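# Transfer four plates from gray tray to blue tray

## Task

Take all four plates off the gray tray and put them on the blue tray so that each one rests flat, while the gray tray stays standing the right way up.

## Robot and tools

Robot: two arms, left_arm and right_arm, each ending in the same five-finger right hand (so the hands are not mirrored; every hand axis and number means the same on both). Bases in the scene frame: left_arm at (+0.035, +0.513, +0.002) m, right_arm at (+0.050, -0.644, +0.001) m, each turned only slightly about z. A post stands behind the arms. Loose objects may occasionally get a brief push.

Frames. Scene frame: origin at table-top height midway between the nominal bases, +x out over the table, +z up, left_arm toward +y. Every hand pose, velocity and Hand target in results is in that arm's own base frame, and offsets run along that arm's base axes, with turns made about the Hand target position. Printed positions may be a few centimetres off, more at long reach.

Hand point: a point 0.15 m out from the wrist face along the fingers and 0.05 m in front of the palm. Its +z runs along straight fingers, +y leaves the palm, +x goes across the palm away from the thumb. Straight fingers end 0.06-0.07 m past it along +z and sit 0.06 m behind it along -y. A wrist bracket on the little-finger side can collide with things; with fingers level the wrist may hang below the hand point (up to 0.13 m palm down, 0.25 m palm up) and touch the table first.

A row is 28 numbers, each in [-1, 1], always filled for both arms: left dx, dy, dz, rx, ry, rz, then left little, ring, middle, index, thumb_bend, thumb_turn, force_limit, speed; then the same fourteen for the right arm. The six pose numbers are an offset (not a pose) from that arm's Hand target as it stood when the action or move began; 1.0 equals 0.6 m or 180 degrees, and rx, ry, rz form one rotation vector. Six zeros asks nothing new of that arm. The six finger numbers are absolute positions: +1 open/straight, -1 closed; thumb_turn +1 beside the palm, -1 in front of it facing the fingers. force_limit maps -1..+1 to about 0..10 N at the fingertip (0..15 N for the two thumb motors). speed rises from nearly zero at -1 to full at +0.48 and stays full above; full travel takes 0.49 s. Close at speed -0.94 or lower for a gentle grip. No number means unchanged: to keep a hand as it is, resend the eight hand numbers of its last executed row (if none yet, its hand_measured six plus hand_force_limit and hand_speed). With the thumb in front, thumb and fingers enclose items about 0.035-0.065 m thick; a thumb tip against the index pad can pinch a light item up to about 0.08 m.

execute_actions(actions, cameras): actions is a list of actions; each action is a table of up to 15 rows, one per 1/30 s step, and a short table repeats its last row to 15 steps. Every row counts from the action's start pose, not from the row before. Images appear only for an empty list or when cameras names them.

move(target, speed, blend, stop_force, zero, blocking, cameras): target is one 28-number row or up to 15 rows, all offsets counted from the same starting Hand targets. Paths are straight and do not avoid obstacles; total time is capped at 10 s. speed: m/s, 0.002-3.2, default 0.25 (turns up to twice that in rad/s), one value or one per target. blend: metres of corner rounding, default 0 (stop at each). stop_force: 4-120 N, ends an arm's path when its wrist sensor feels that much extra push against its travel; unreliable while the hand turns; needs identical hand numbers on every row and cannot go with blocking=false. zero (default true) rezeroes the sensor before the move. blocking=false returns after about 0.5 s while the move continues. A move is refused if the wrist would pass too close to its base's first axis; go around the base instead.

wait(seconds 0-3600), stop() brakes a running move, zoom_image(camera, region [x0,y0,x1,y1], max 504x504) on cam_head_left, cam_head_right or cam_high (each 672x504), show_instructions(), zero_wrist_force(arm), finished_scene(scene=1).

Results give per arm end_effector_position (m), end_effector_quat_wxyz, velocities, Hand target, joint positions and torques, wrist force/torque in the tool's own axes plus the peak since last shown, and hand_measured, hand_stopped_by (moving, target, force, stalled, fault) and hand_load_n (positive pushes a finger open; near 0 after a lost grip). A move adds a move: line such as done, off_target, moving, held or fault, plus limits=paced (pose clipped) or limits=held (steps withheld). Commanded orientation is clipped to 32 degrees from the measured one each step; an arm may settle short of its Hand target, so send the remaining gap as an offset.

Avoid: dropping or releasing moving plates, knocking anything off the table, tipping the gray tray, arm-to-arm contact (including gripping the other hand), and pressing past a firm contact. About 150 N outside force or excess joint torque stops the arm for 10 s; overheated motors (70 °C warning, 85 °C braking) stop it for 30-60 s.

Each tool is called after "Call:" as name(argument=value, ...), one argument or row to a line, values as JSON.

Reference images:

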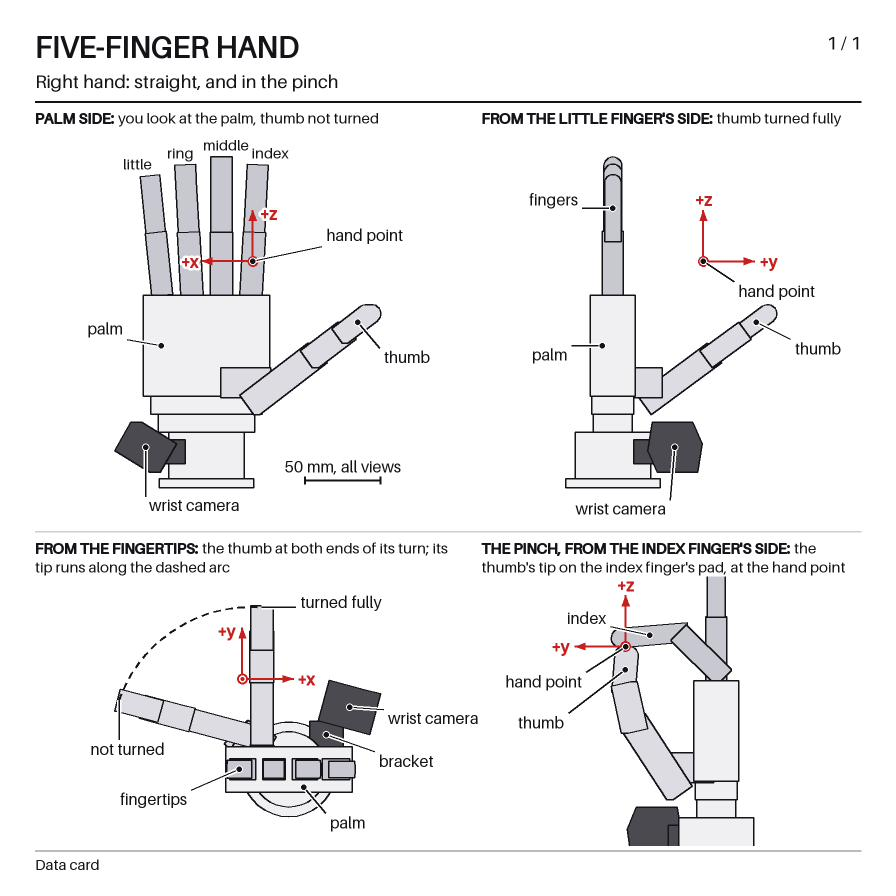

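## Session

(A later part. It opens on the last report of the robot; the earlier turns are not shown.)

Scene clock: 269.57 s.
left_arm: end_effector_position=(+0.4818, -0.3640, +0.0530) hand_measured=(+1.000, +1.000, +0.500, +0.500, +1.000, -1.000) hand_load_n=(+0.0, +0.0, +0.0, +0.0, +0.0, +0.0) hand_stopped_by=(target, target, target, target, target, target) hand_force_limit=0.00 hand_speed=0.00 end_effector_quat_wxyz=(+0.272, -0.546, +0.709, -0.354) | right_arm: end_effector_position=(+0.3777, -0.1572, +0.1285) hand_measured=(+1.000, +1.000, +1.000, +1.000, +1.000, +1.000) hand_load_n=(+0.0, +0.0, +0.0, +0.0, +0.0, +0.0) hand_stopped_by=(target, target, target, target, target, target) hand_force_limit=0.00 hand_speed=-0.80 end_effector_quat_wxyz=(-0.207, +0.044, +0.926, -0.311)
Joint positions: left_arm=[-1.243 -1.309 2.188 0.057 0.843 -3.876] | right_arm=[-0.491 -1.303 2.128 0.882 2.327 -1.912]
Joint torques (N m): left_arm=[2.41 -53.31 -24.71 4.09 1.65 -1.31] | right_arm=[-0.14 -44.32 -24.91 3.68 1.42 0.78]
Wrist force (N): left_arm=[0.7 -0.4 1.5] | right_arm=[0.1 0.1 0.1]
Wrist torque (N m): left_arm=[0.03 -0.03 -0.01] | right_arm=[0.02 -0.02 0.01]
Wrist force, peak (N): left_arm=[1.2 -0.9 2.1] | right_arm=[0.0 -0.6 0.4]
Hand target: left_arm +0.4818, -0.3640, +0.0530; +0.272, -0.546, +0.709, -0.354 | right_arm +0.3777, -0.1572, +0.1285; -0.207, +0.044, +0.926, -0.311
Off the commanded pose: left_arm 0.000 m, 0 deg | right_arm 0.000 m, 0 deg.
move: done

Call:
wait(
  seconds=0,
  cameras=["all"],
)

Call:
zoom_image(
  camera="cam_high",
  region=[350, 150, 420, 230],
)

Call:
zoom_image(
  camera="cam_head_left",
  region=[230, 260, 390, 420],
)

Call:
zoom_image(
  camera="cam_head_right",
  region=[200, 260, 360, 420],
)

Scene clock: 283.30 s.
left_arm: end_effector_position=(+0.4818, -0.3640, +0.0530) hand_measured=(+1.000, +1.000, +0.500, +0.500, +1.000, -1.000) hand_load_n=(+0.0, +0.0, +0.0, +0.0, +0.0, +0.0) hand_stopped_by=(target, target, target, target, target, target) hand_force_limit=0.00 hand_speed=0.00 end_effector_quat_wxyz=(+0.272, -0.546, +0.709, -0.354) | right_arm: end_effector_position=(+0.3777, -0.1572, +0.1285) hand_measured=(+1.000, +1.000, +1.000, +1.000, +1.000, +1.000) hand_load_n=(+0.0, +0.0, +0.0, +0.0, +0.0, +0.0) hand_stopped_by=(target, target, target, target, target, target) hand_force_limit=0.00 hand_speed=-0.80 end_effector_quat_wxyz=(-0.207, +0.044, +0.926, -0.311)
Joint positions: left_arm=[-1.243 -1.309 2.187 0.057 0.843 -3.876] | right_arm=[-0.491 -1.303 2.128 0.882 2.327 -1.912]
Joint torques (N m): left_arm=[6.45 -52.37 -33.18 3.88 0.42 0.8] | right_arm=[-1.64 -43.9 -24.37 4.1 1.58 0.88]
Wrist force (N): left_arm=[0.7 -0.9 1.6] | right_arm=[0.2 0.1 -0.2]
Wrist torque (N m): left_arm=[-0.04 -0.04 -0.02] | right_arm=[0.02 -0.04 0.02]
Wrist force, peak (N): left_arm=[1.2 -1.0 2.0] | right_arm=[0.6 -0.7 -0.1]
Hand target: left_arm +0.4818, -0.3640, +0.0530; +0.272, -0.546, +0.709, -0.354 | right_arm +0.3777, -0.1572, +0.1285; -0.207, +0.044, +0.926, -0.311
Off the commanded pose: left_arm 0.000 m, 0 deg | right_arm 0.000 m, 0 deg.

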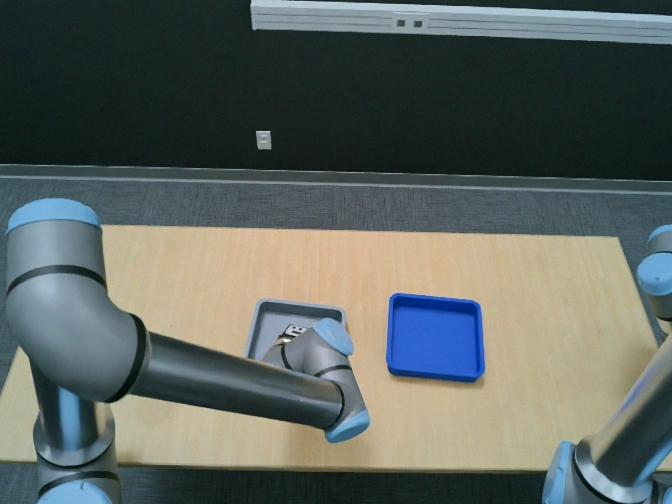

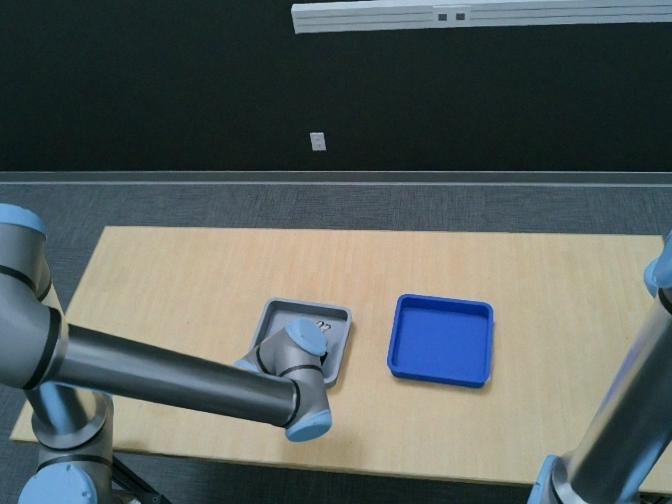

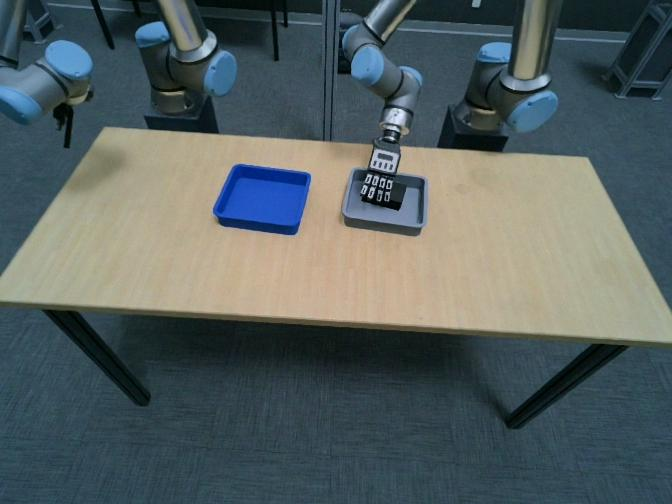

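Scaled by 6.300.

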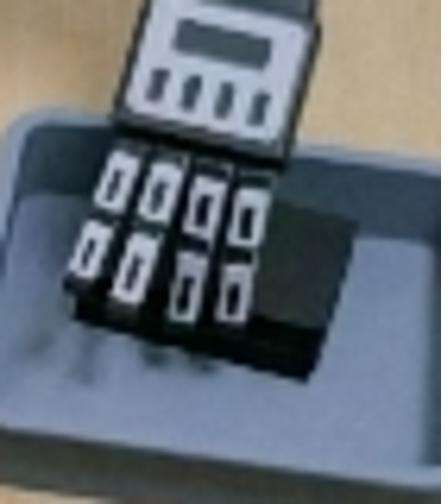

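Scaled by 3.150.

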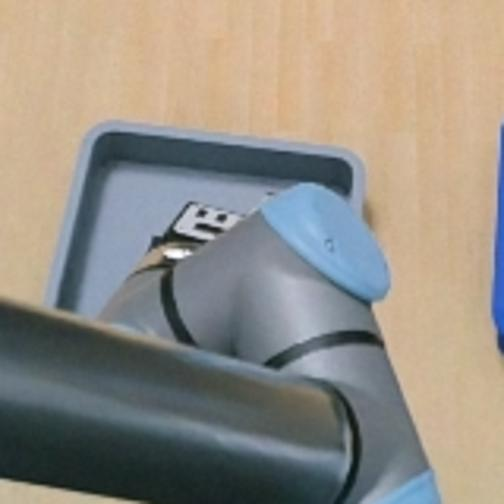

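Scaled by 3.150.

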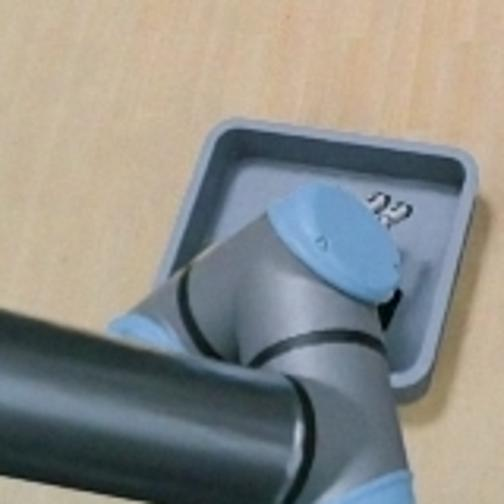

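Call:
move(
  target=[0,0,-0.0048,0,0,0,1,1,0.5,0.5,1,-1,0,0,0,0,0,0,0,0,1,1,1,1,1,1,0,-0.8],
  speed=0.005,
  stop_force=4,
)

Call:
move(
  target=[0,0,0,0,0,0,1,1,0.1,0.1,1,-1,-0.6,-0.94,0,0,0,0,0,0,1,1,1,1,1,1,0,-0.8],
  cameras=["cam_high"],
)

Call:
zoom_image(
  camera="cam_high",
  region=[350, 150, 420, 230],
)

Scene clock: 291.40 s.
left_arm: end_effector_position=(+0.4818, -0.3640, +0.0501) hand_measured=(+1.000, +1.000, +0.500, +0.500, +1.000, -1.000) hand_load_n=(+0.0, +0.0, +0.0, +0.0, +0.5, +0.0) hand_stopped_by=(target, target, target, target, target, target) hand_force_limit=0.00 hand_speed=0.00 end_effector_quat_wxyz=(+0.272, -0.546, +0.709, -0.354) | right_arm: end_effector_position=(+0.3777, -0.1572, +0.1285) hand_measured=(+1.000, +1.000, +1.000, +1.000, +1.000, +1.000) hand_load_n=(+0.0, +0.0, +0.0, +0.0, +0.0, +0.0) hand_stopped_by=(target, target, target, target, target, target) hand_force_limit=0.00 hand_speed=-0.80 end_effector_quat_wxyz=(-0.207, +0.044, +0.926, -0.311)
Joint positions: left_arm=[-1.243 -1.305 2.189 0.051 0.843 -3.876] | right_arm=[-0.491 -1.303 2.128 0.882 2.327 -1.912]
Joint torques (N m): left_arm=[3.78 -54.11 -22.25 4.1 0.56 0.82] | right_arm=[-0.85 -44.1 -24.28 3.89 1.64 0.82]
Wrist force (N): left_arm=[1.0 -0.7 1.9] | right_arm=[0.6 0.0 -0.1]
Wrist torque (N m): left_arm=[-0.03 -0.08 0.00] | right_arm=[0.01 -0.10 0.04]
Wrist force, peak (N): left_arm=[1.4 -0.8 2.1] | right_arm=[1.0 -0.4 0.2]
Hand target: left_arm +0.4818, -0.3640, +0.0501; +0.272, -0.546, +0.709, -0.354 | right_arm +0.3777, -0.1572, +0.1285; -0.207, +0.044, +0.926, -0.311
Off the commanded pose: left_arm 0.000 m, 0 deg | right_arm 0.000 m, 0 deg.
move: done

Scene clock: 292.67 s.
left_arm: end_effector_position=(+0.4818, -0.3640, +0.0501) hand_measured=(+1.000, +1.000, +0.332, +0.338, +1.000, -1.000) hand_load_n=(+0.0, +0.0, +3.5, +2.5, +0.5, +0.0) hand_stopped_by=(target, target, force, force, target, target) hand_force_limit=-0.60 hand_speed=-0.94 end_effector_quat_wxyz=(+0.272, -0.546, +0.709, -0.354) | right_arm: end_effector_position=(+0.3777, -0.1572, +0.1285) hand_measured=(+1.000, +1.000, +1.000, +1.000, +1.000, +1.000) hand_load_n=(+0.0, +0.0, +0.0, +0.0, +0.0, +0.0) hand_stopped_by=(target, target, target, target, target, target) hand_force_limit=0.00 hand_speed=-0.80 end_effector_quat_wxyz=(-0.207, +0.044, +0.926, -0.311)
Joint positions: left_arm=[-1.243 -1.305 2.189 0.051 0.843 -3.876] | right_arm=[-0.491 -1.303 2.128 0.882 2.327 -1.912]
Joint torques (N m): left_arm=[5.19 -53.81 -32.82 3.45 0.43 0.65] | right_arm=[-1.64 -43.99 -24.15 3.88 1.81 0.84]
Wrist force (N): left_arm=[0.9 -1.4 2.2] | right_arm=[-0.1 -0.4 0.1]
Wrist torque (N m): left_arm=[0.07 -0.08 -0.01] | right_arm=[-0.06 -0.01 -0.01]
Wrist force, peak (N): left_arm=[1.2 -2.3 2.1] | right_arm=[0.4 -0.7 -0.2]
Hand target: left_arm +0.4818, -0.3640, +0.0501; +0.272, -0.546, +0.709, -0.354 | right_arm +0.3777, -0.1572, +0.1285; -0.207, +0.044, +0.926, -0.311
Off the commanded pose: left_arm 0.000 m, 0 deg | right_arm 0.000 m, 0 deg.
move: done

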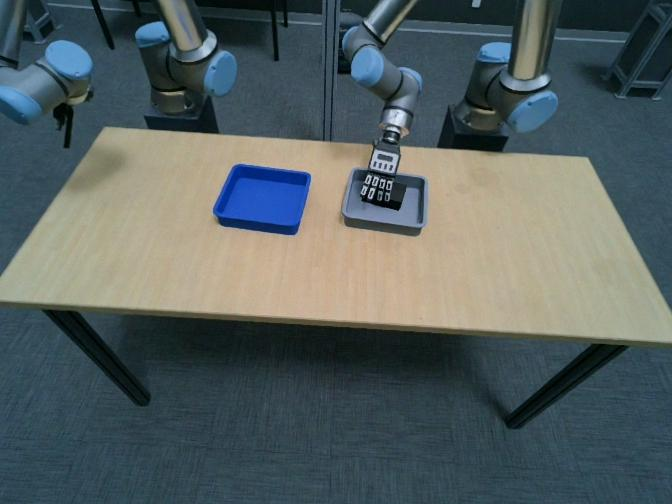

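Scaled by 6.300.

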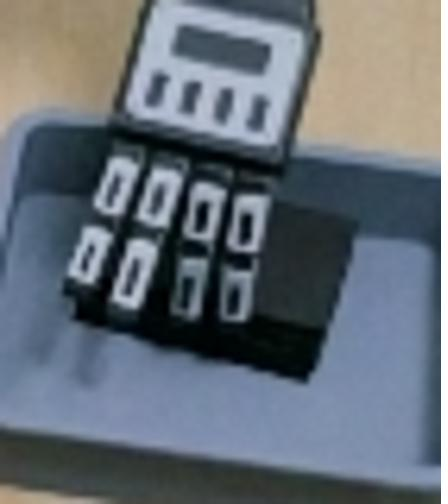

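Call:
zoom_image(
  camera="cam_high",
  region=[355, 175, 415, 215],
)

Scaled by 8.400.

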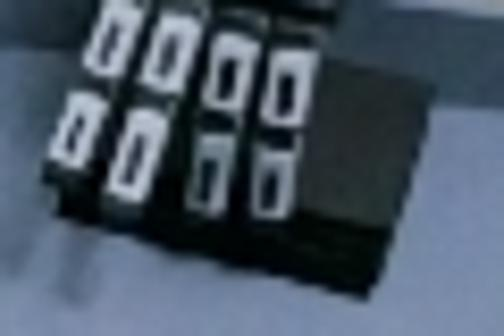

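Call:
move(
  target=[0,0,0,0,0,0,1,1,0.05,0.05,1,-1,-0.1,-0.94,0,0,0,0,0,0,1,1,1,1,1,1,0,-0.8],
)

Call:
move(
  target=[0,0,0.01,0,0,0,1,1,0.05,0.05,1,-1,-0.1,-0.94,0,0,0,0,0,0,1,1,1,1,1,1,0,-0.8],
  speed=0.01,
  cameras=["cam_high"],
)

Call:
zoom_image(
  camera="cam_high",
  region=[355, 165, 415, 215],
)

Scene clock: 317.87 s.
left_arm: end_effector_position=(+0.4818, -0.3640, +0.0501) hand_measured=(+1.000, +1.000, +0.328, +0.328, +1.000, -1.000) hand_load_n=(+0.0, +0.0, +4.5, +5.0, +1.0, +0.0) hand_stopped_by=(target, target, force, force, target, target) hand_force_limit=-0.10 hand_speed=-0.94 end_effector_quat_wxyz=(+0.272, -0.546, +0.709, -0.354) | right_arm: end_effector_position=(+0.3777, -0.1572, +0.1285) hand_measured=(+1.000, +1.000, +1.000, +1.000, +1.000, +1.000) hand_load_n=(+0.0, +0.0, +0.0, +0.0, +0.0, +0.0) hand_stopped_by=(target, target, target, target, target, target) hand_force_limit=0.00 hand_speed=-0.80 end_effector_quat_wxyz=(-0.207, +0.044, +0.926, -0.311)
Joint positions: left_arm=[-1.243 -1.305 2.189 0.051 0.843 -3.876] | right_arm=[-0.491 -1.303 2.128 0.882 2.327 -1.912]
Joint torques (N m): left_arm=[6.01 -47.5 -31.28 3.82 0.14 0.52] | right_arm=[-0.58 -43.83 -24.3 4.01 1.72 0.94]
Wrist force (N): left_arm=[0.9 -1.7 1.8] | right_arm=[0.6 -0.7 -0.1]
Wrist torque (N m): left_arm=[0.10 -0.08 0.01] | right_arm=[-0.09 -0.09 0.02]
Wrist force, peak (N): left_arm=[1.0 -2.5 2.0] | right_arm=[0.6 -0.7 -0.1]
Hand target: left_arm +0.4818, -0.3640, +0.0501; +0.272, -0.546, +0.709, -0.354 | right_arm +0.3777, -0.1572, +0.1285; -0.207, +0.044, +0.926, -0.311
Off the commanded pose: left_arm 0.000 m, 0 deg | right_arm 0.000 m, 0 deg.
move: done

Scene clock: 318.70 s.
left_arm: end_effector_position=(+0.4818, -0.3640, +0.0562) hand_measured=(+1.000, +1.000, +0.328, +0.328, +1.000, -1.000) hand_load_n=(+0.0, +0.0, +4.5, +4.5, +1.0, +0.0) hand_stopped_by=(target, target, force, force, target, target) hand_force_limit=-0.10 hand_speed=-0.94 end_effector_quat_wxyz=(+0.272, -0.546, +0.709, -0.354) | right_arm: end_effector_position=(+0.3777, -0.1572, +0.1285) hand_measured=(+1.000, +1.000, +1.000, +1.000, +1.000, +1.000) hand_load_n=(-0.5, +0.0, +0.0, +0.0, +0.0, +0.0) hand_stopped_by=(target, target, target, target, target, target) hand_force_limit=0.00 hand_speed=-0.80 end_effector_quat_wxyz=(-0.207, +0.044, +0.926, -0.311)
Joint positions: left_arm=[-1.243 -1.314 2.186 0.063 0.843 -3.876] | right_arm=[-0.491 -1.303 2.128 0.882 2.327 -1.912]
Joint torques (N m): left_arm=[9.85 -38.97 -27.54 1.01 0.52 0.57] | right_arm=[-1.47 -43.63 -24.73 3.87 1.74 0.83]
Wrist force (N): left_arm=[1.1 -0.1 2.6] | right_arm=[0.4 0.0 0.2]
Wrist torque (N m): left_arm=[-0.03 -0.12 0.02] | right_arm=[-0.01 -0.07 0.03]
Wrist force, peak (N): left_arm=[0.7 -2.2 2.1] | right_arm=[0.2 -0.9 -0.2]
Hand target: left_arm +0.4818, -0.3640, +0.0561; +0.272, -0.546, +0.709, -0.354 | right_arm +0.3777, -0.1572, +0.1285; -0.207, +0.044, +0.926, -0.311
Off the commanded pose: left_arm 0.000 m, 0 deg | right_arm 0.000 m, 0 deg.
move: done

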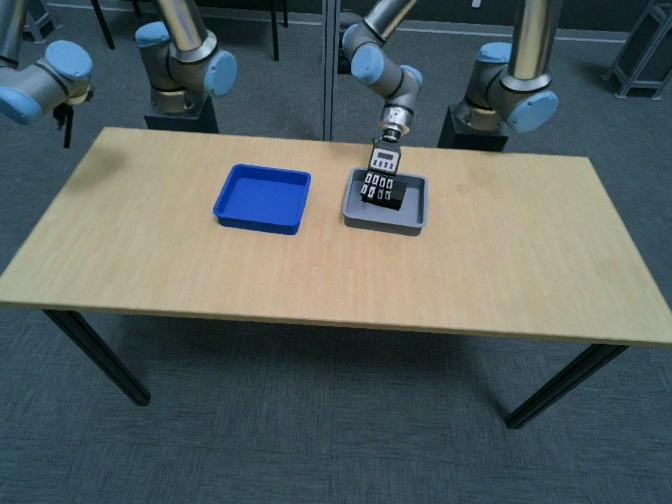

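Scaled by 8.400.

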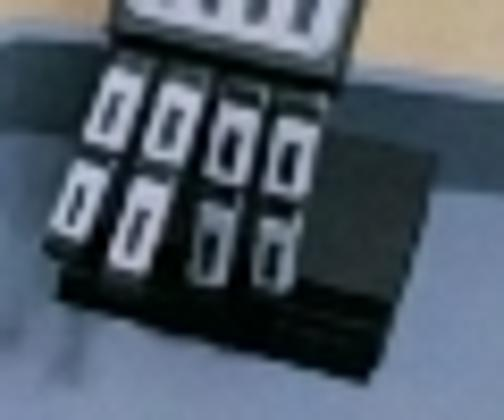

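Call:
move(
  target=[0,0,0.15,0,0,0,1,1,0.05,0.05,1,-1,-0.1,-0.94,0,0,0,0,0,0,1,1,1,1,1,1,0,-0.8],
  speed=0.04,
  cameras=["cam_high"],
)

Call:
zoom_image(
  camera="cam_high",
  region=[340, 130, 430, 230],
)

Scene clock: 325.00 s.
left_arm: end_effector_position=(+0.4818, -0.3641, +0.1463) hand_measured=(+1.000, +1.000, +0.328, +0.328, +1.000, -1.000) hand_load_n=(+0.0, +0.0, +4.5, +4.5, +1.0, +0.0) hand_stopped_by=(target, target, force, force, target, target) hand_force_limit=-0.10 hand_speed=-0.94 end_effector_quat_wxyz=(+0.272, -0.546, +0.709, -0.355) end_effector_velocity=(+0.000, +0.001, -0.003) end_effector_angular_velocity=(+0.001, +0.000, +0.001) | right_arm: end_effector_position=(+0.3777, -0.1572, +0.1285) hand_measured=(+1.000, +1.000, +1.000, +1.000, +1.000, +1.000) hand_load_n=(+0.0, +0.0, +0.0, +0.0, +0.0, +0.0) hand_stopped_by=(target, target, target, target, target, target) hand_force_limit=0.00 hand_speed=-0.80 end_effector_quat_wxyz=(-0.207, +0.044, +0.926, -0.311)
Joint positions: left_arm=[-1.243 -1.438 2.124 0.249 0.843 -3.876] | right_arm=[-0.491 -1.303 2.128 0.882 2.327 -1.912]
Joint velocities: left_arm=[0.001 0.003 0.004 -0.006 0 0] | right_arm=[within noise]
Joint torques (N m): left_arm=[6.04 -35.77 -23.34 0.99 0.55 -0.56] | right_arm=[-1.23 -44.41 -24.7 3.74 1.67 0.89]
Wrist force (N): left_arm=[1.5 -0.1 2.3] | right_arm=[0.2 -0.2 -0.1]
Wrist torque (N m): left_arm=[-0.02 -0.20 0.10] | right_arm=[-0.02 -0.03 0.01]
Wrist force, peak (N): left_arm=[1.1 0.6 2.8] | right_arm=[0.8 -0.2 -0.4]
Hand target: left_arm +0.4818, -0.3640, +0.1461; +0.272, -0.546, +0.709, -0.354 | right_arm +0.3777, -0.1572, +0.1285; -0.207, +0.044, +0.926, -0.311
Off the commanded pose: left_arm 0.000 m, 0 deg | right_arm 0.000 m, 0 deg.
move: done

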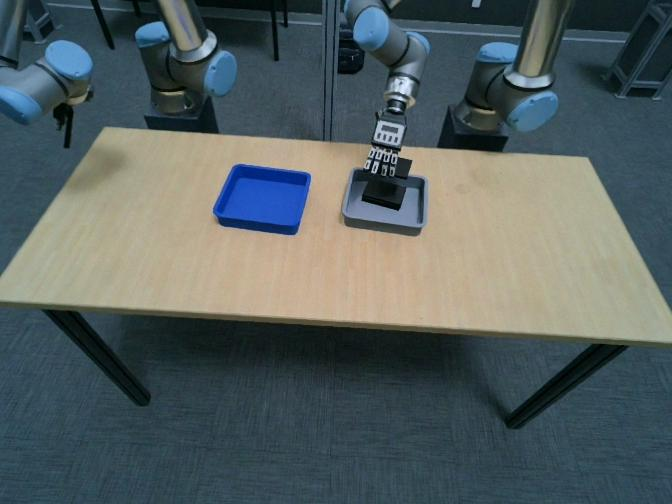

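Scaled by 5.040.

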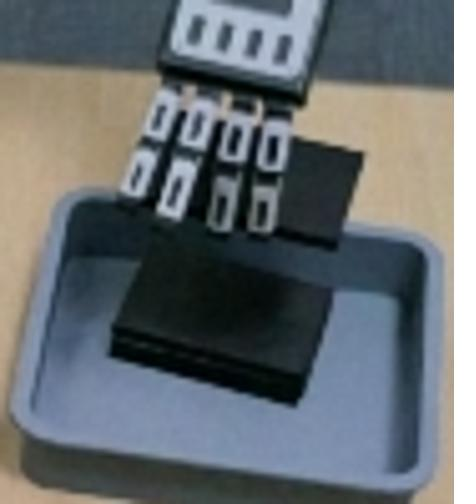

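Call:
move(
  target=[0,0,0,0,0,0,1,0.05,0.05,0.05,1,-1,-0.4,-0.94,0,0,0,0,0,0,1,1,1,1,1,1,0,-0.8],
  cameras=["cam_high"],
)

Call:
zoom_image(
  camera="cam_high",
  region=[340, 130, 430, 230],
)

Scene clock: 373.93 s.
left_arm: end_effector_position=(+0.4818, -0.3640, +0.1461) hand_measured=(+1.000, +0.324, +0.328, +0.328, +1.000, -1.000) hand_load_n=(+0.0, +4.0, +3.0, +4.5, +1.5, +1.5) hand_stopped_by=(target, force, force, force, target, target) hand_force_limit=-0.40 hand_speed=-0.94 end_effector_quat_wxyz=(+0.272, -0.546, +0.709, -0.354) | right_arm: end_effector_position=(+0.3777, -0.1572, +0.1285) hand_measured=(+1.000, +1.000, +1.000, +1.000, +1.000, +1.000) hand_load_n=(+0.0, +0.0, +0.0, +0.0, +0.0, +0.0) hand_stopped_by=(target, target, target, target, target, target) hand_force_limit=0.00 hand_speed=-0.80 end_effector_quat_wxyz=(-0.207, +0.044, +0.926, -0.311)
Joint positions: left_arm=[-1.243 -1.438 2.124 0.249 0.843 -3.876] | right_arm=[-0.491 -1.303 2.128 0.882 2.327 -1.912]
Joint torques (N m): left_arm=[-3.44 -31.21 -23.8 2.16 -2.8 -1.84] | right_arm=[-0.8 -45.41 -23.99 3.83 1.84 0.69]
Wrist force (N): left_arm=[1.2 0.1 2.5] | right_arm=[0.5 -0.4 0.0]
Wrist torque (N m): left_arm=[-0.02 -0.16 0.08] | right_arm=[-0.06 -0.08 0.02]
Wrist force, peak (N): left_arm=[1.2 0.2 2.9] | right_arm=[0.5 -0.8 0.1]
Hand target: left_arm +0.4818, -0.3640, +0.1461; +0.272, -0.546, +0.709, -0.354 | right_arm +0.3777, -0.1572, +0.1285; -0.207, +0.044, +0.926, -0.311
Off the commanded pose: left_arm 0.000 m, 0 deg | right_arm 0.000 m, 0 deg.
move: done

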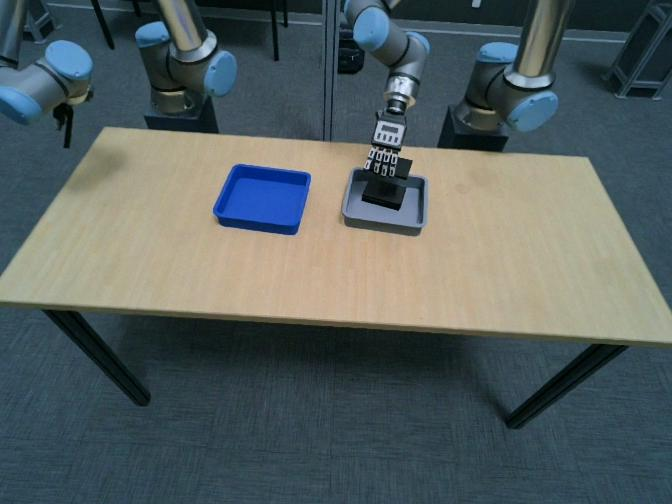

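Scaled by 5.040.

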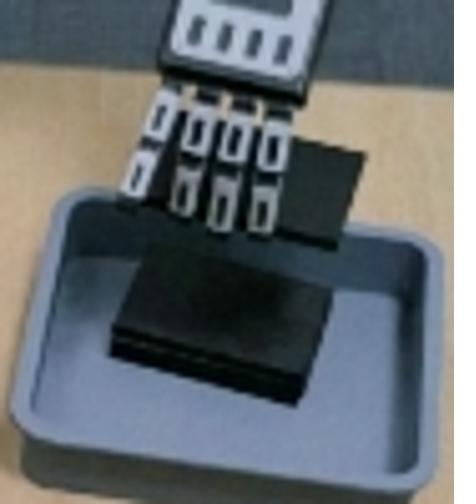

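Call:
move(
  target=[0,0,0,0,0,0,1,0.05,1,0.05,1,-1,-0.4,-0.6,0,0,0,0,0,0,1,1,1,1,1,1,0,-0.8],
)

Call:
move(
  target=[0.0615,-0.618,0,0,0,0.0528,1,0.05,1,0.05,1,-1,-0.4,-0.6,0,0,0,0,0,0,1,1,1,1,1,1,0,-0.8],
  speed=0.12,
  cameras=["all"],
)

Call:
zoom_image(
  camera="cam_high",
  region=[200, 120, 330, 240],
)

Scene clock: 380.80 s.
left_arm: end_effector_position=(+0.4818, -0.3640, +0.1461) hand_measured=(+1.000, +0.324, +1.000, +0.328, +1.000, -1.000) hand_load_n=(+0.0, +4.5, +0.0, +5.0, +1.0, +1.5) hand_stopped_by=(target, force, target, force, target, target) hand_force_limit=-0.40 hand_speed=-0.60 end_effector_quat_wxyz=(+0.272, -0.546, +0.709, -0.354) | right_arm: end_effector_position=(+0.3777, -0.1572, +0.1285) hand_measured=(+1.000, +1.000, +1.000, +1.000, +1.000, +1.000) hand_load_n=(+0.0, +0.0, +0.0, +0.0, +0.0, +0.0) hand_stopped_by=(target, target, target, target, target, target) hand_force_limit=0.00 hand_speed=-0.80 end_effector_quat_wxyz=(-0.207, +0.044, +0.926, -0.311)
Joint positions: left_arm=[-1.243 -1.438 2.124 0.249 0.843 -3.876] | right_arm=[-0.491 -1.303 2.128 0.882 2.327 -1.912]
Joint torques (N m): left_arm=[-6.24 -30.62 -25.03 1.49 -3.35 -0.94] | right_arm=[-1.55 -43.03 -24.14 3.79 1.89 1.28]
Wrist force (N): left_arm=[1.0 -0.1 2.6] | right_arm=[0.2 0.0 -0.4]
Wrist torque (N m): left_arm=[-0.07 -0.13 0.05] | right_arm=[0.02 -0.03 0.02]
Wrist force, peak (N): left_arm=[1.2 0.2 3.0] | right_arm=[0.9 -0.6 -0.2]
Hand target: left_arm +0.4818, -0.3640, +0.1461; +0.272, -0.546, +0.709, -0.354 | right_arm +0.3777, -0.1572, +0.1285; -0.207, +0.044, +0.926, -0.311
Off the commanded pose: left_arm 0.000 m, 0 deg | right_arm 0.000 m, 0 deg.
move: done

Scene clock: 384.37 s.
left_arm: end_effector_position=(+0.5186, -0.7348, +0.1461) hand_measured=(+1.000, +0.324, +1.000, +0.328, +1.000, -1.000) hand_load_n=(+0.0, +5.0, -0.5, +5.0, +1.0, +1.5) hand_stopped_by=(target, force, target, force, target, target) hand_force_limit=-0.40 hand_speed=-0.60 end_effector_quat_wxyz=(+0.301, -0.602, +0.661, -0.331) | right_arm: end_effector_position=(+0.3777, -0.1572, +0.1285) hand_measured=(+1.000, +1.000, +1.000, +1.000, +1.000, +1.000) hand_load_n=(-0.5, +0.0, +0.0, +0.0, +0.0, +0.0) hand_stopped_by=(target, target, target, target, target, target) hand_force_limit=0.00 hand_speed=-0.80 end_effector_quat_wxyz=(-0.207, +0.044, +0.926, -0.311)
Joint positions: left_arm=[-1.359 -0.862 1.308 0.744 0.703 -4.229] | right_arm=[-0.491 -1.303 2.128 0.882 2.327 -1.912]
Joint torques (N m): left_arm=[8.08 -77.81 -43.92 4.44 0.37 0.76] | right_arm=[-0.84 -43.99 -24.27 4.07 1.95 0.99]
Wrist force (N): left_arm=[0.5 0.3 1.7] | right_arm=[-0.2 0.0 -0.4]
Wrist torque (N m): left_arm=[-0.04 0.08 0.07] | right_arm=[0.03 0.03 -0.01]
Wrist force, peak (N): left_arm=[2.5 0.2 2.7] | right_arm=[0.7 -0.6 -0.5]
Hand target: left_arm +0.5187, -0.7348, +0.1461; +0.301, -0.602, +0.661, -0.331 | right_arm +0.3777, -0.1572, +0.1285; -0.207, +0.044, +0.926, -0.311
Off the commanded pose: left_arm 0.000 m, 0 deg | right_arm 0.000 m, 0 deg.
move: done

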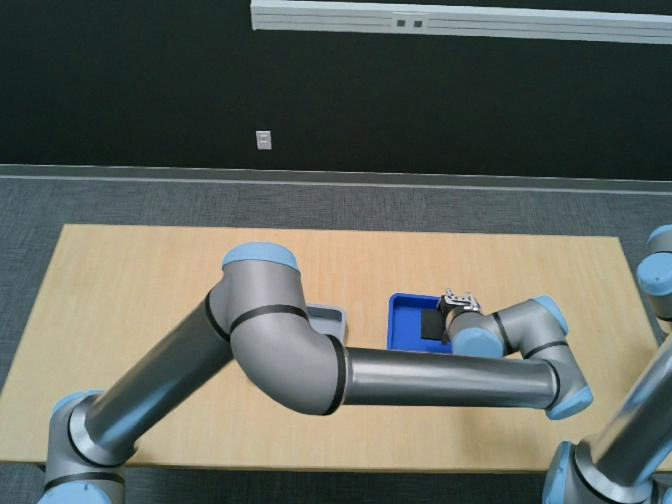

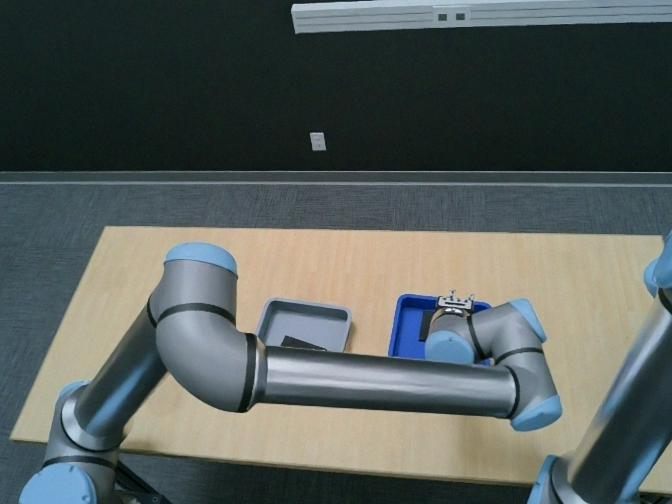

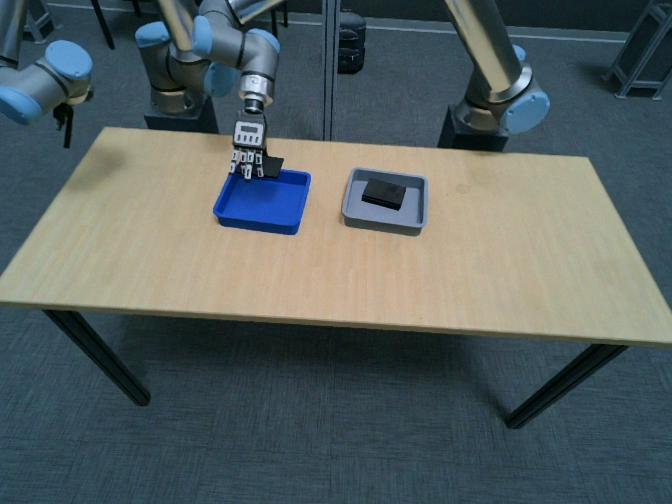

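Scaled by 3.877.

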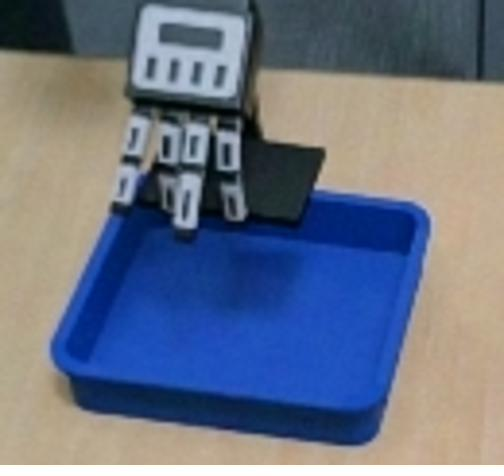

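Call:
move(
  target=[
    [0.0133,0.0083,0,0,0,0,0.75,0.05,0.75,0.05,1,-1,-0.4,-0.6,0,0,0,0,0,0,1,1,1,1,1,1,0,-0.8],
    [0.0133,0.0083,-0.16,0,0,0,0.75,0.05,0.75,0.05,1,-1,-0.4,-0.6,0,0,0,0,0,0,1,1,1,1,1,1,0,-0.8],
  ],
  speed=0.08,
  cameras=["all"],
)

Call:
zoom_image(
  camera="cam_high",
  region=[200, 120, 330, 240],
)

Call:
zoom_image(
  camera="cam_head_left",
  region=[370, 270, 510, 400],
)

Scene clock: 399.57 s.
left_arm: end_effector_position=(+0.5266, -0.7297, +0.0501) hand_measured=(+0.750, +0.324, +0.750, +0.328, +1.000, -1.000) hand_load_n=(+0.0, +4.5, +0.0, +5.0, +1.0, +1.5) hand_stopped_by=(target, force, target, force, target, target) hand_force_limit=-0.40 hand_speed=-0.60 end_effector_quat_wxyz=(+0.301, -0.602, +0.661, -0.331) | right_arm: end_effector_position=(+0.3777, -0.1572, +0.1285) hand_measured=(+1.000, +1.000, +1.000, +1.000, +1.000, +1.000) hand_load_n=(+0.0, +0.0, -0.5, +0.0, +0.0, +0.0) hand_stopped_by=(target, target, target, target, target, target) hand_force_limit=0.00 hand_speed=-0.80 end_effector_quat_wxyz=(-0.207, +0.044, +0.926, -0.311)
Joint positions: left_arm=[-1.348 -0.787 1.36 0.604 0.708 -4.213] | right_arm=[-0.491 -1.303 2.128 0.882 2.327 -1.912]
Joint torques (N m): left_arm=[-14.35 -97.39 -41.61 4.95 -3.45 1.21] | right_arm=[-1.02 -43.88 -24.47 4.03 1.93 1.19]
Wrist force (N): left_arm=[0.4 -0.4 1.9] | right_arm=[0.2 0.1 -0.2]
Wrist torque (N m): left_arm=[-0.12 0.02 0.32] | right_arm=[0.04 -0.02 0.01]
Wrist force, peak (N): left_arm=[1.0 1.2 2.9] | right_arm=[0.6 -0.2 -0.7]
Hand target: left_arm +0.5267, -0.7298, +0.0501; +0.301, -0.602, +0.661, -0.331 | right_arm +0.3777, -0.1572, +0.1285; -0.207, +0.044, +0.926, -0.311
Off the commanded pose: left_arm 0.000 m, 0 deg | right_arm 0.000 m, 0 deg.
move: done

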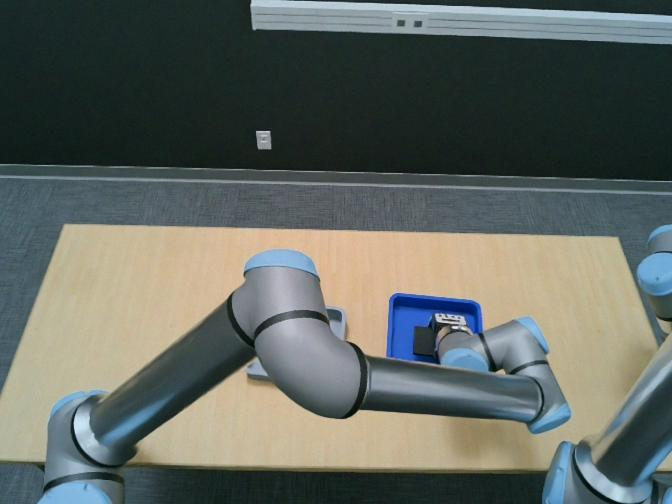

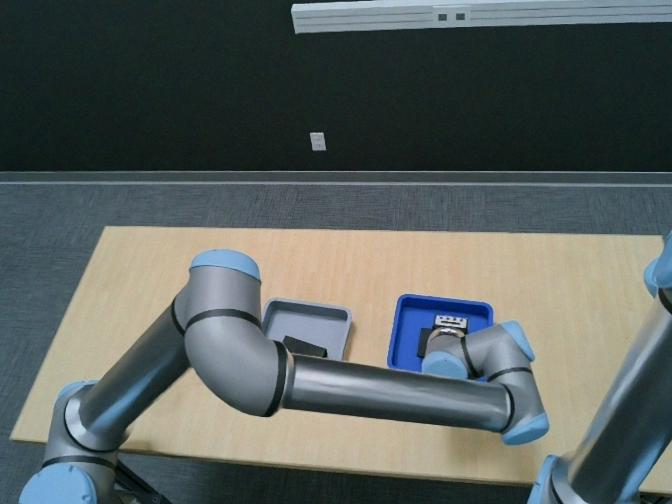

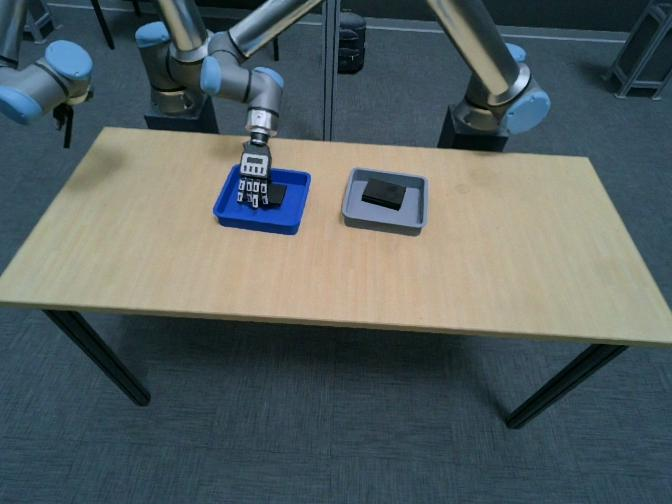

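Scaled by 3.877.

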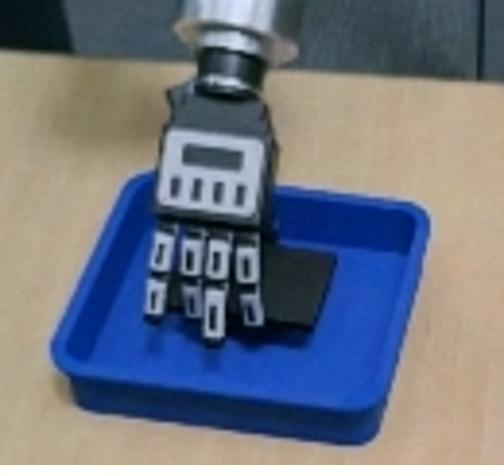

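Scaled by 3.600.

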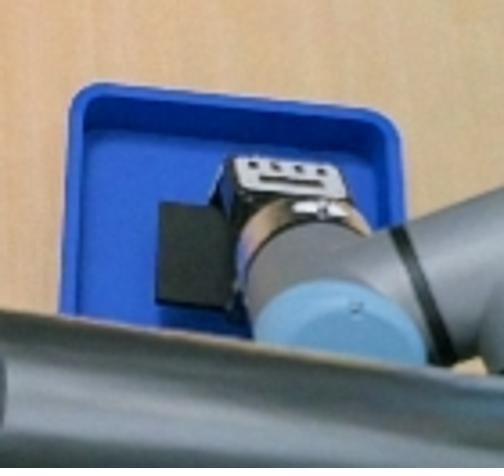

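Call:
move(
  target=[0,0,-0.0333,0,0,0,0.75,0.05,0.75,0.05,1,-1,-0.4,-0.6,0,0,0,0,0,0,1,1,1,1,1,1,0,-0.8],
  speed=0.03,
)

Call:
move(
  target=[0,0,-0.0333,0,0,0,0.75,0.05,0.75,0.05,1,-1,-0.4,-0.6,0,0,0,0,0,0,1,1,1,1,1,1,0,-0.8],
  speed=0.005,
  stop_force=4,
  cameras=["all"],
)

Call:
zoom_image(
  camera="cam_high",
  region=[200, 120, 330, 240],
)

Call:
zoom_image(
  camera="cam_head_left",
  region=[370, 270, 510, 400],
)

Scene clock: 404.67 s.
left_arm: end_effector_position=(+0.5267, -0.7298, +0.0300) hand_measured=(+0.750, +0.324, +0.750, +0.328, +1.000, -1.000) hand_load_n=(-0.5, +5.0, +0.0, +5.0, +1.0, +1.5) hand_stopped_by=(target, force, target, force, target, target) hand_force_limit=-0.40 hand_speed=-0.60 end_effector_quat_wxyz=(+0.301, -0.602, +0.661, -0.331) | right_arm: end_effector_position=(+0.3777, -0.1572, +0.1285) hand_measured=(+1.000, +1.000, +1.000, +1.000, +1.000, +1.000) hand_load_n=(+0.0, +0.0, +0.0, +0.0, +0.0, +0.0) hand_stopped_by=(target, target, target, target, target, target) hand_force_limit=0.00 hand_speed=-0.80 end_effector_quat_wxyz=(-0.207, +0.044, +0.926, -0.311)
Joint positions: left_arm=[-1.348 -0.768 1.367 0.579 0.708 -4.213] | right_arm=[-0.491 -1.303 2.128 0.882 2.327 -1.912]
Joint torques (N m): left_arm=[-6.97 -97.61 -33.7 4.99 -2.87 -1.3] | right_arm=[-1.25 -44.95 -24.46 3.61 1.8 1.18]
Wrist force (N): left_arm=[0.4 0.0 2.1] | right_arm=[0.5 -0.4 -0.2]
Wrist torque (N m): left_arm=[-0.08 0.01 0.33] | right_arm=[-0.04 -0.08 0.02]
Wrist force, peak (N): left_arm=[1.1 -0.1 2.7] | right_arm=[0.6 -0.5 -0.4]
Hand target: left_arm +0.5267, -0.7298, +0.0302; +0.301, -0.602, +0.661, -0.331 | right_arm +0.3777, -0.1572, +0.1285; -0.207, +0.044, +0.926, -0.311
Off the commanded pose: left_arm 0.000 m, 0 deg | right_arm 0.000 m, 0 deg.
move: done

Scene clock: 407.00 s.
left_arm: end_effector_position=(+0.5267, -0.7298, +0.0232) hand_measured=(+0.750, +0.324, +0.750, +0.328, +1.000, -1.000) hand_load_n=(+0.0, +4.5, +0.0, +5.0, +1.0, +1.5) hand_stopped_by=(target, force, target, force, target, target) hand_force_limit=-0.40 hand_speed=-0.60 end_effector_quat_wxyz=(+0.301, -0.602, +0.661, -0.331) | right_arm: end_effector_position=(+0.3777, -0.1572, +0.1285) hand_measured=(+1.000, +1.000, +1.000, +1.000, +1.000, +1.000) hand_load_n=(+0.0, +0.0, +0.0, +0.0, +0.0, +0.0) hand_stopped_by=(target, target, target, target, target, target) hand_force_limit=0.00 hand_speed=-0.80 end_effector_quat_wxyz=(-0.207, +0.044, +0.926, -0.311)
Joint positions: left_arm=[-1.348 -0.762 1.369 0.571 0.708 -4.213] | right_arm=[-0.491 -1.303 2.128 0.882 2.327 -1.912]
Joint torques (N m): left_arm=[-3.03 -97.92 -33.31 4.24 -2.54 -1.64] | right_arm=[-2.4 -45.38 -23.93 3.93 1.66 1.23]
Wrist force (N): left_arm=[0.1 -3.6 -1.4] | right_arm=[0.2 -0.3 -0.1]
Wrist torque (N m): left_arm=[-0.14 0.10 0.28] | right_arm=[-0.03 -0.05 0.01]
Wrist force, peak (N): left_arm=[0.1 -6.5 -3.5] | right_arm=[0.9 -0.4 -0.2]
Hand target: left_arm +0.5267, -0.7298, +0.0232; +0.301, -0.602, +0.661, -0.331 (not the last commanded pose) | right_arm +0.3777, -0.1572, +0.1285; -0.207, +0.044, +0.926, -0.311
Off the commanded pose: left_arm 0.013 m, 0 deg | right_arm 0.000 m, 0 deg.
move: contact (left_arm)

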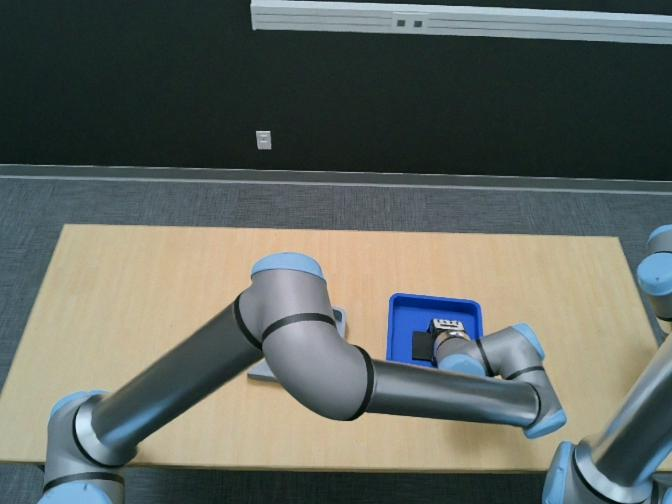

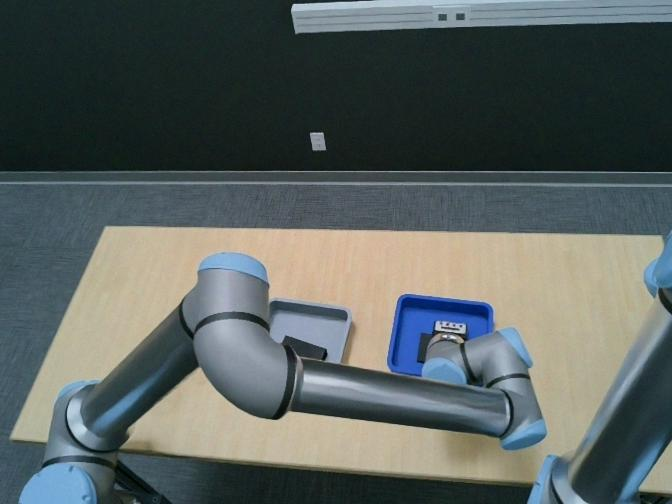

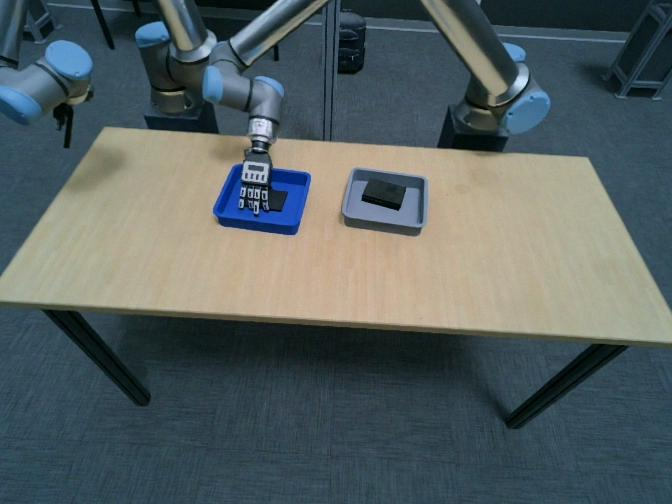

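Scaled by 3.877.

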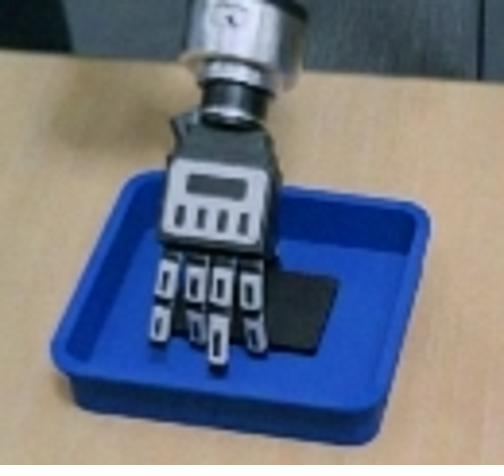

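Scaled by 3.600.

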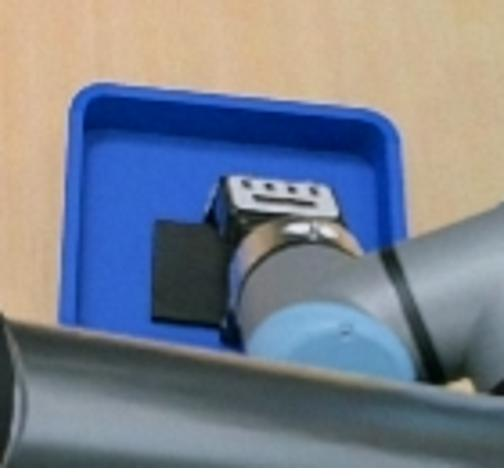

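Call:
move(
  target=[0,0,0,0,0,0,0.75,0.5,0.75,0.5,1,-1,-0.4,-0.7,0,0,0,0,0,0,1,1,1,1,1,1,0,-0.8],
)

Call:
move(
  target=[
    [-0.0083,0.0008,0,0,0,0,0.75,0.5,0.75,0.5,1,-1,-0.4,-0.7,0,0,0,0,0,0,1,1,1,1,1,1,0,-0.8],
    [-0.0083,0.0008,0.2,0,0,0,0.75,0.5,0.75,0.5,1,-1,-0.4,-0.7,0,0,0,0,0,0,1,1,1,1,1,1,0,-0.8],
  ],
  speed=[0.02,0.1],
  cameras=["all"],
)

Call:
zoom_image(
  camera="cam_high",
  region=[200, 120, 330, 240],
)

Scene clock: 413.27 s.
left_arm: end_effector_position=(+0.5267, -0.7298, +0.0232) hand_measured=(+0.750, +0.500, +0.750, +0.500, +1.000, -1.000) hand_load_n=(+0.0, +0.0, +0.0, +0.0, +0.0, +0.0) hand_stopped_by=(target, target, target, target, target, target) hand_force_limit=-0.40 hand_speed=-0.70 end_effector_quat_wxyz=(+0.301, -0.602, +0.661, -0.331) | right_arm: end_effector_position=(+0.3777, -0.1572, +0.1285) hand_measured=(+1.000, +1.000, +1.000, +1.000, +1.000, +1.000) hand_load_n=(+0.0, +0.0, +0.0, +0.0, +0.0, +0.0) hand_stopped_by=(target, target, target, target, target, target) hand_force_limit=0.00 hand_speed=-0.80 end_effector_quat_wxyz=(-0.207, +0.044, +0.926, -0.311)
Joint positions: left_arm=[-1.348 -0.762 1.369 0.571 0.708 -4.213] | right_arm=[-0.491 -1.303 2.128 0.882 2.327 -1.912]
Joint torques (N m): left_arm=[-3.6 -98.55 -39.21 4.33 -2.04 -1.07] | right_arm=[-1.75 -42.81 -24.95 3.82 1.59 1.23]
Wrist force (N): left_arm=[0.7 -1.0 1.5] | right_arm=[0.0 -0.1 0.0]
Wrist torque (N m): left_arm=[-0.13 -0.01 0.33] | right_arm=[-0.01 -0.01 0.01]
Wrist force, peak (N): left_arm=[0.9 -3.8 -0.8] | right_arm=[0.2 -0.7 -0.5]
Hand target: left_arm +0.5267, -0.7298, +0.0232; +0.301, -0.602, +0.661, -0.331 | right_arm +0.3777, -0.1572, +0.1285; -0.207, +0.044, +0.926, -0.311
Off the commanded pose: left_arm 0.000 m, 0 deg | right_arm 0.000 m, 0 deg.
move: done

Scene clock: 415.17 s.
left_arm: end_effector_position=(+0.5217, -0.7294, +0.1432) hand_measured=(+0.750, +0.500, +0.750, +0.500, +1.000, -1.000) hand_load_n=(+0.0, +0.0, +0.0, +0.0, +0.0, +0.0) hand_stopped_by=(target, target, target, target, target, target) hand_force_limit=-0.40 hand_speed=-0.70 end_effector_quat_wxyz=(+0.301, -0.602, +0.661, -0.331) | right_arm: end_effector_position=(+0.3777, -0.1572, +0.1285) hand_measured=(+1.000, +1.000, +1.000, +1.000, +1.000, +1.000) hand_load_n=(+0.0, +0.0, +0.0, +0.0, +0.0, +0.0) hand_stopped_by=(target, target, target, target, target, target) hand_force_limit=0.00 hand_speed=-0.80 end_effector_quat_wxyz=(-0.207, +0.044, +0.926, -0.311)
Joint positions: left_arm=[-1.354 -0.866 1.32 0.73 0.705 -4.222] | right_arm=[-0.491 -1.303 2.128 0.882 2.327 -1.912]
Joint torques (N m): left_arm=[8.05 -77.22 -28.57 1.15 0.84 -1.51] | right_arm=[-1.6 -44.38 -24.28 3.78 1.79 1.26]
Wrist force (N): left_arm=[1.0 -0.4 1.6] | right_arm=[0.4 -0.4 0.0]
Wrist torque (N m): left_arm=[-0.08 -0.02 0.24] | right_arm=[-0.05 -0.07 0.02]
Wrist force, peak (N): left_arm=[0.9 0.8 2.8] | right_arm=[0.7 -0.5 0.0]
Hand target: left_arm +0.5217, -0.7293, +0.1432; +0.301, -0.602, +0.661, -0.331 | right_arm +0.3777, -0.1572, +0.1285; -0.207, +0.044, +0.926, -0.311
Off the commanded pose: left_arm 0.000 m, 0 deg | right_arm 0.000 m, 0 deg.
move: done

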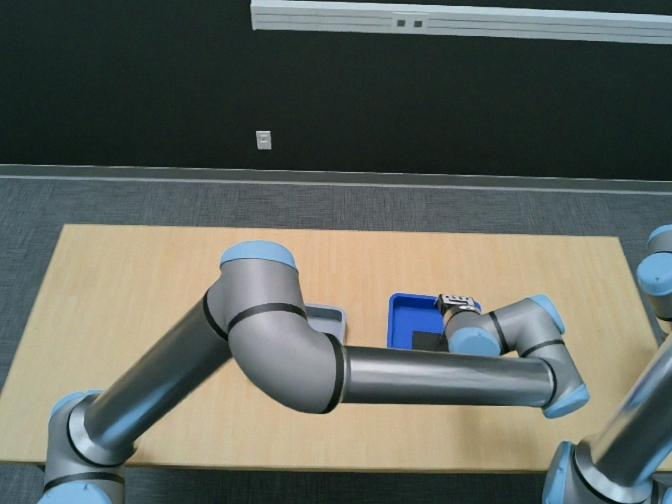

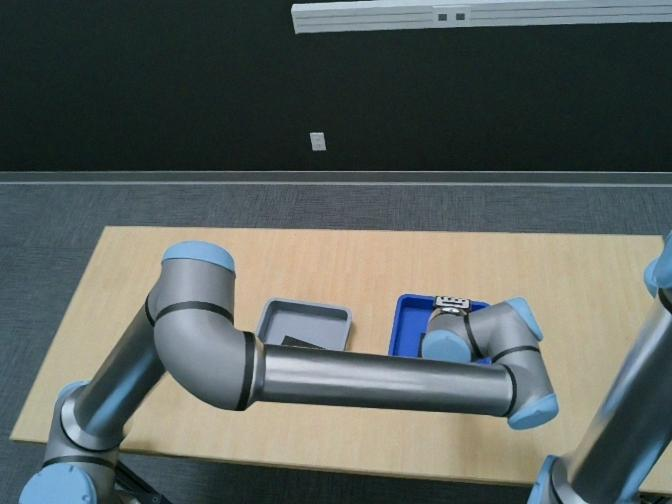

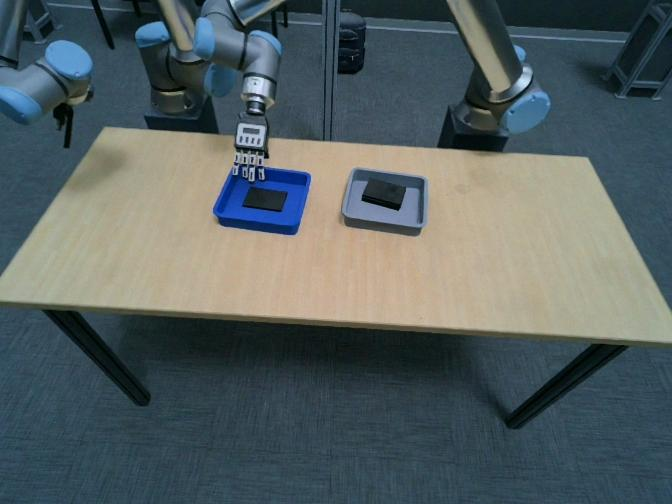

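Scaled by 3.877.

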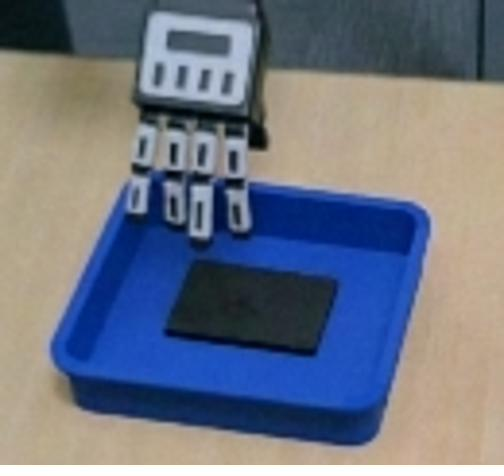

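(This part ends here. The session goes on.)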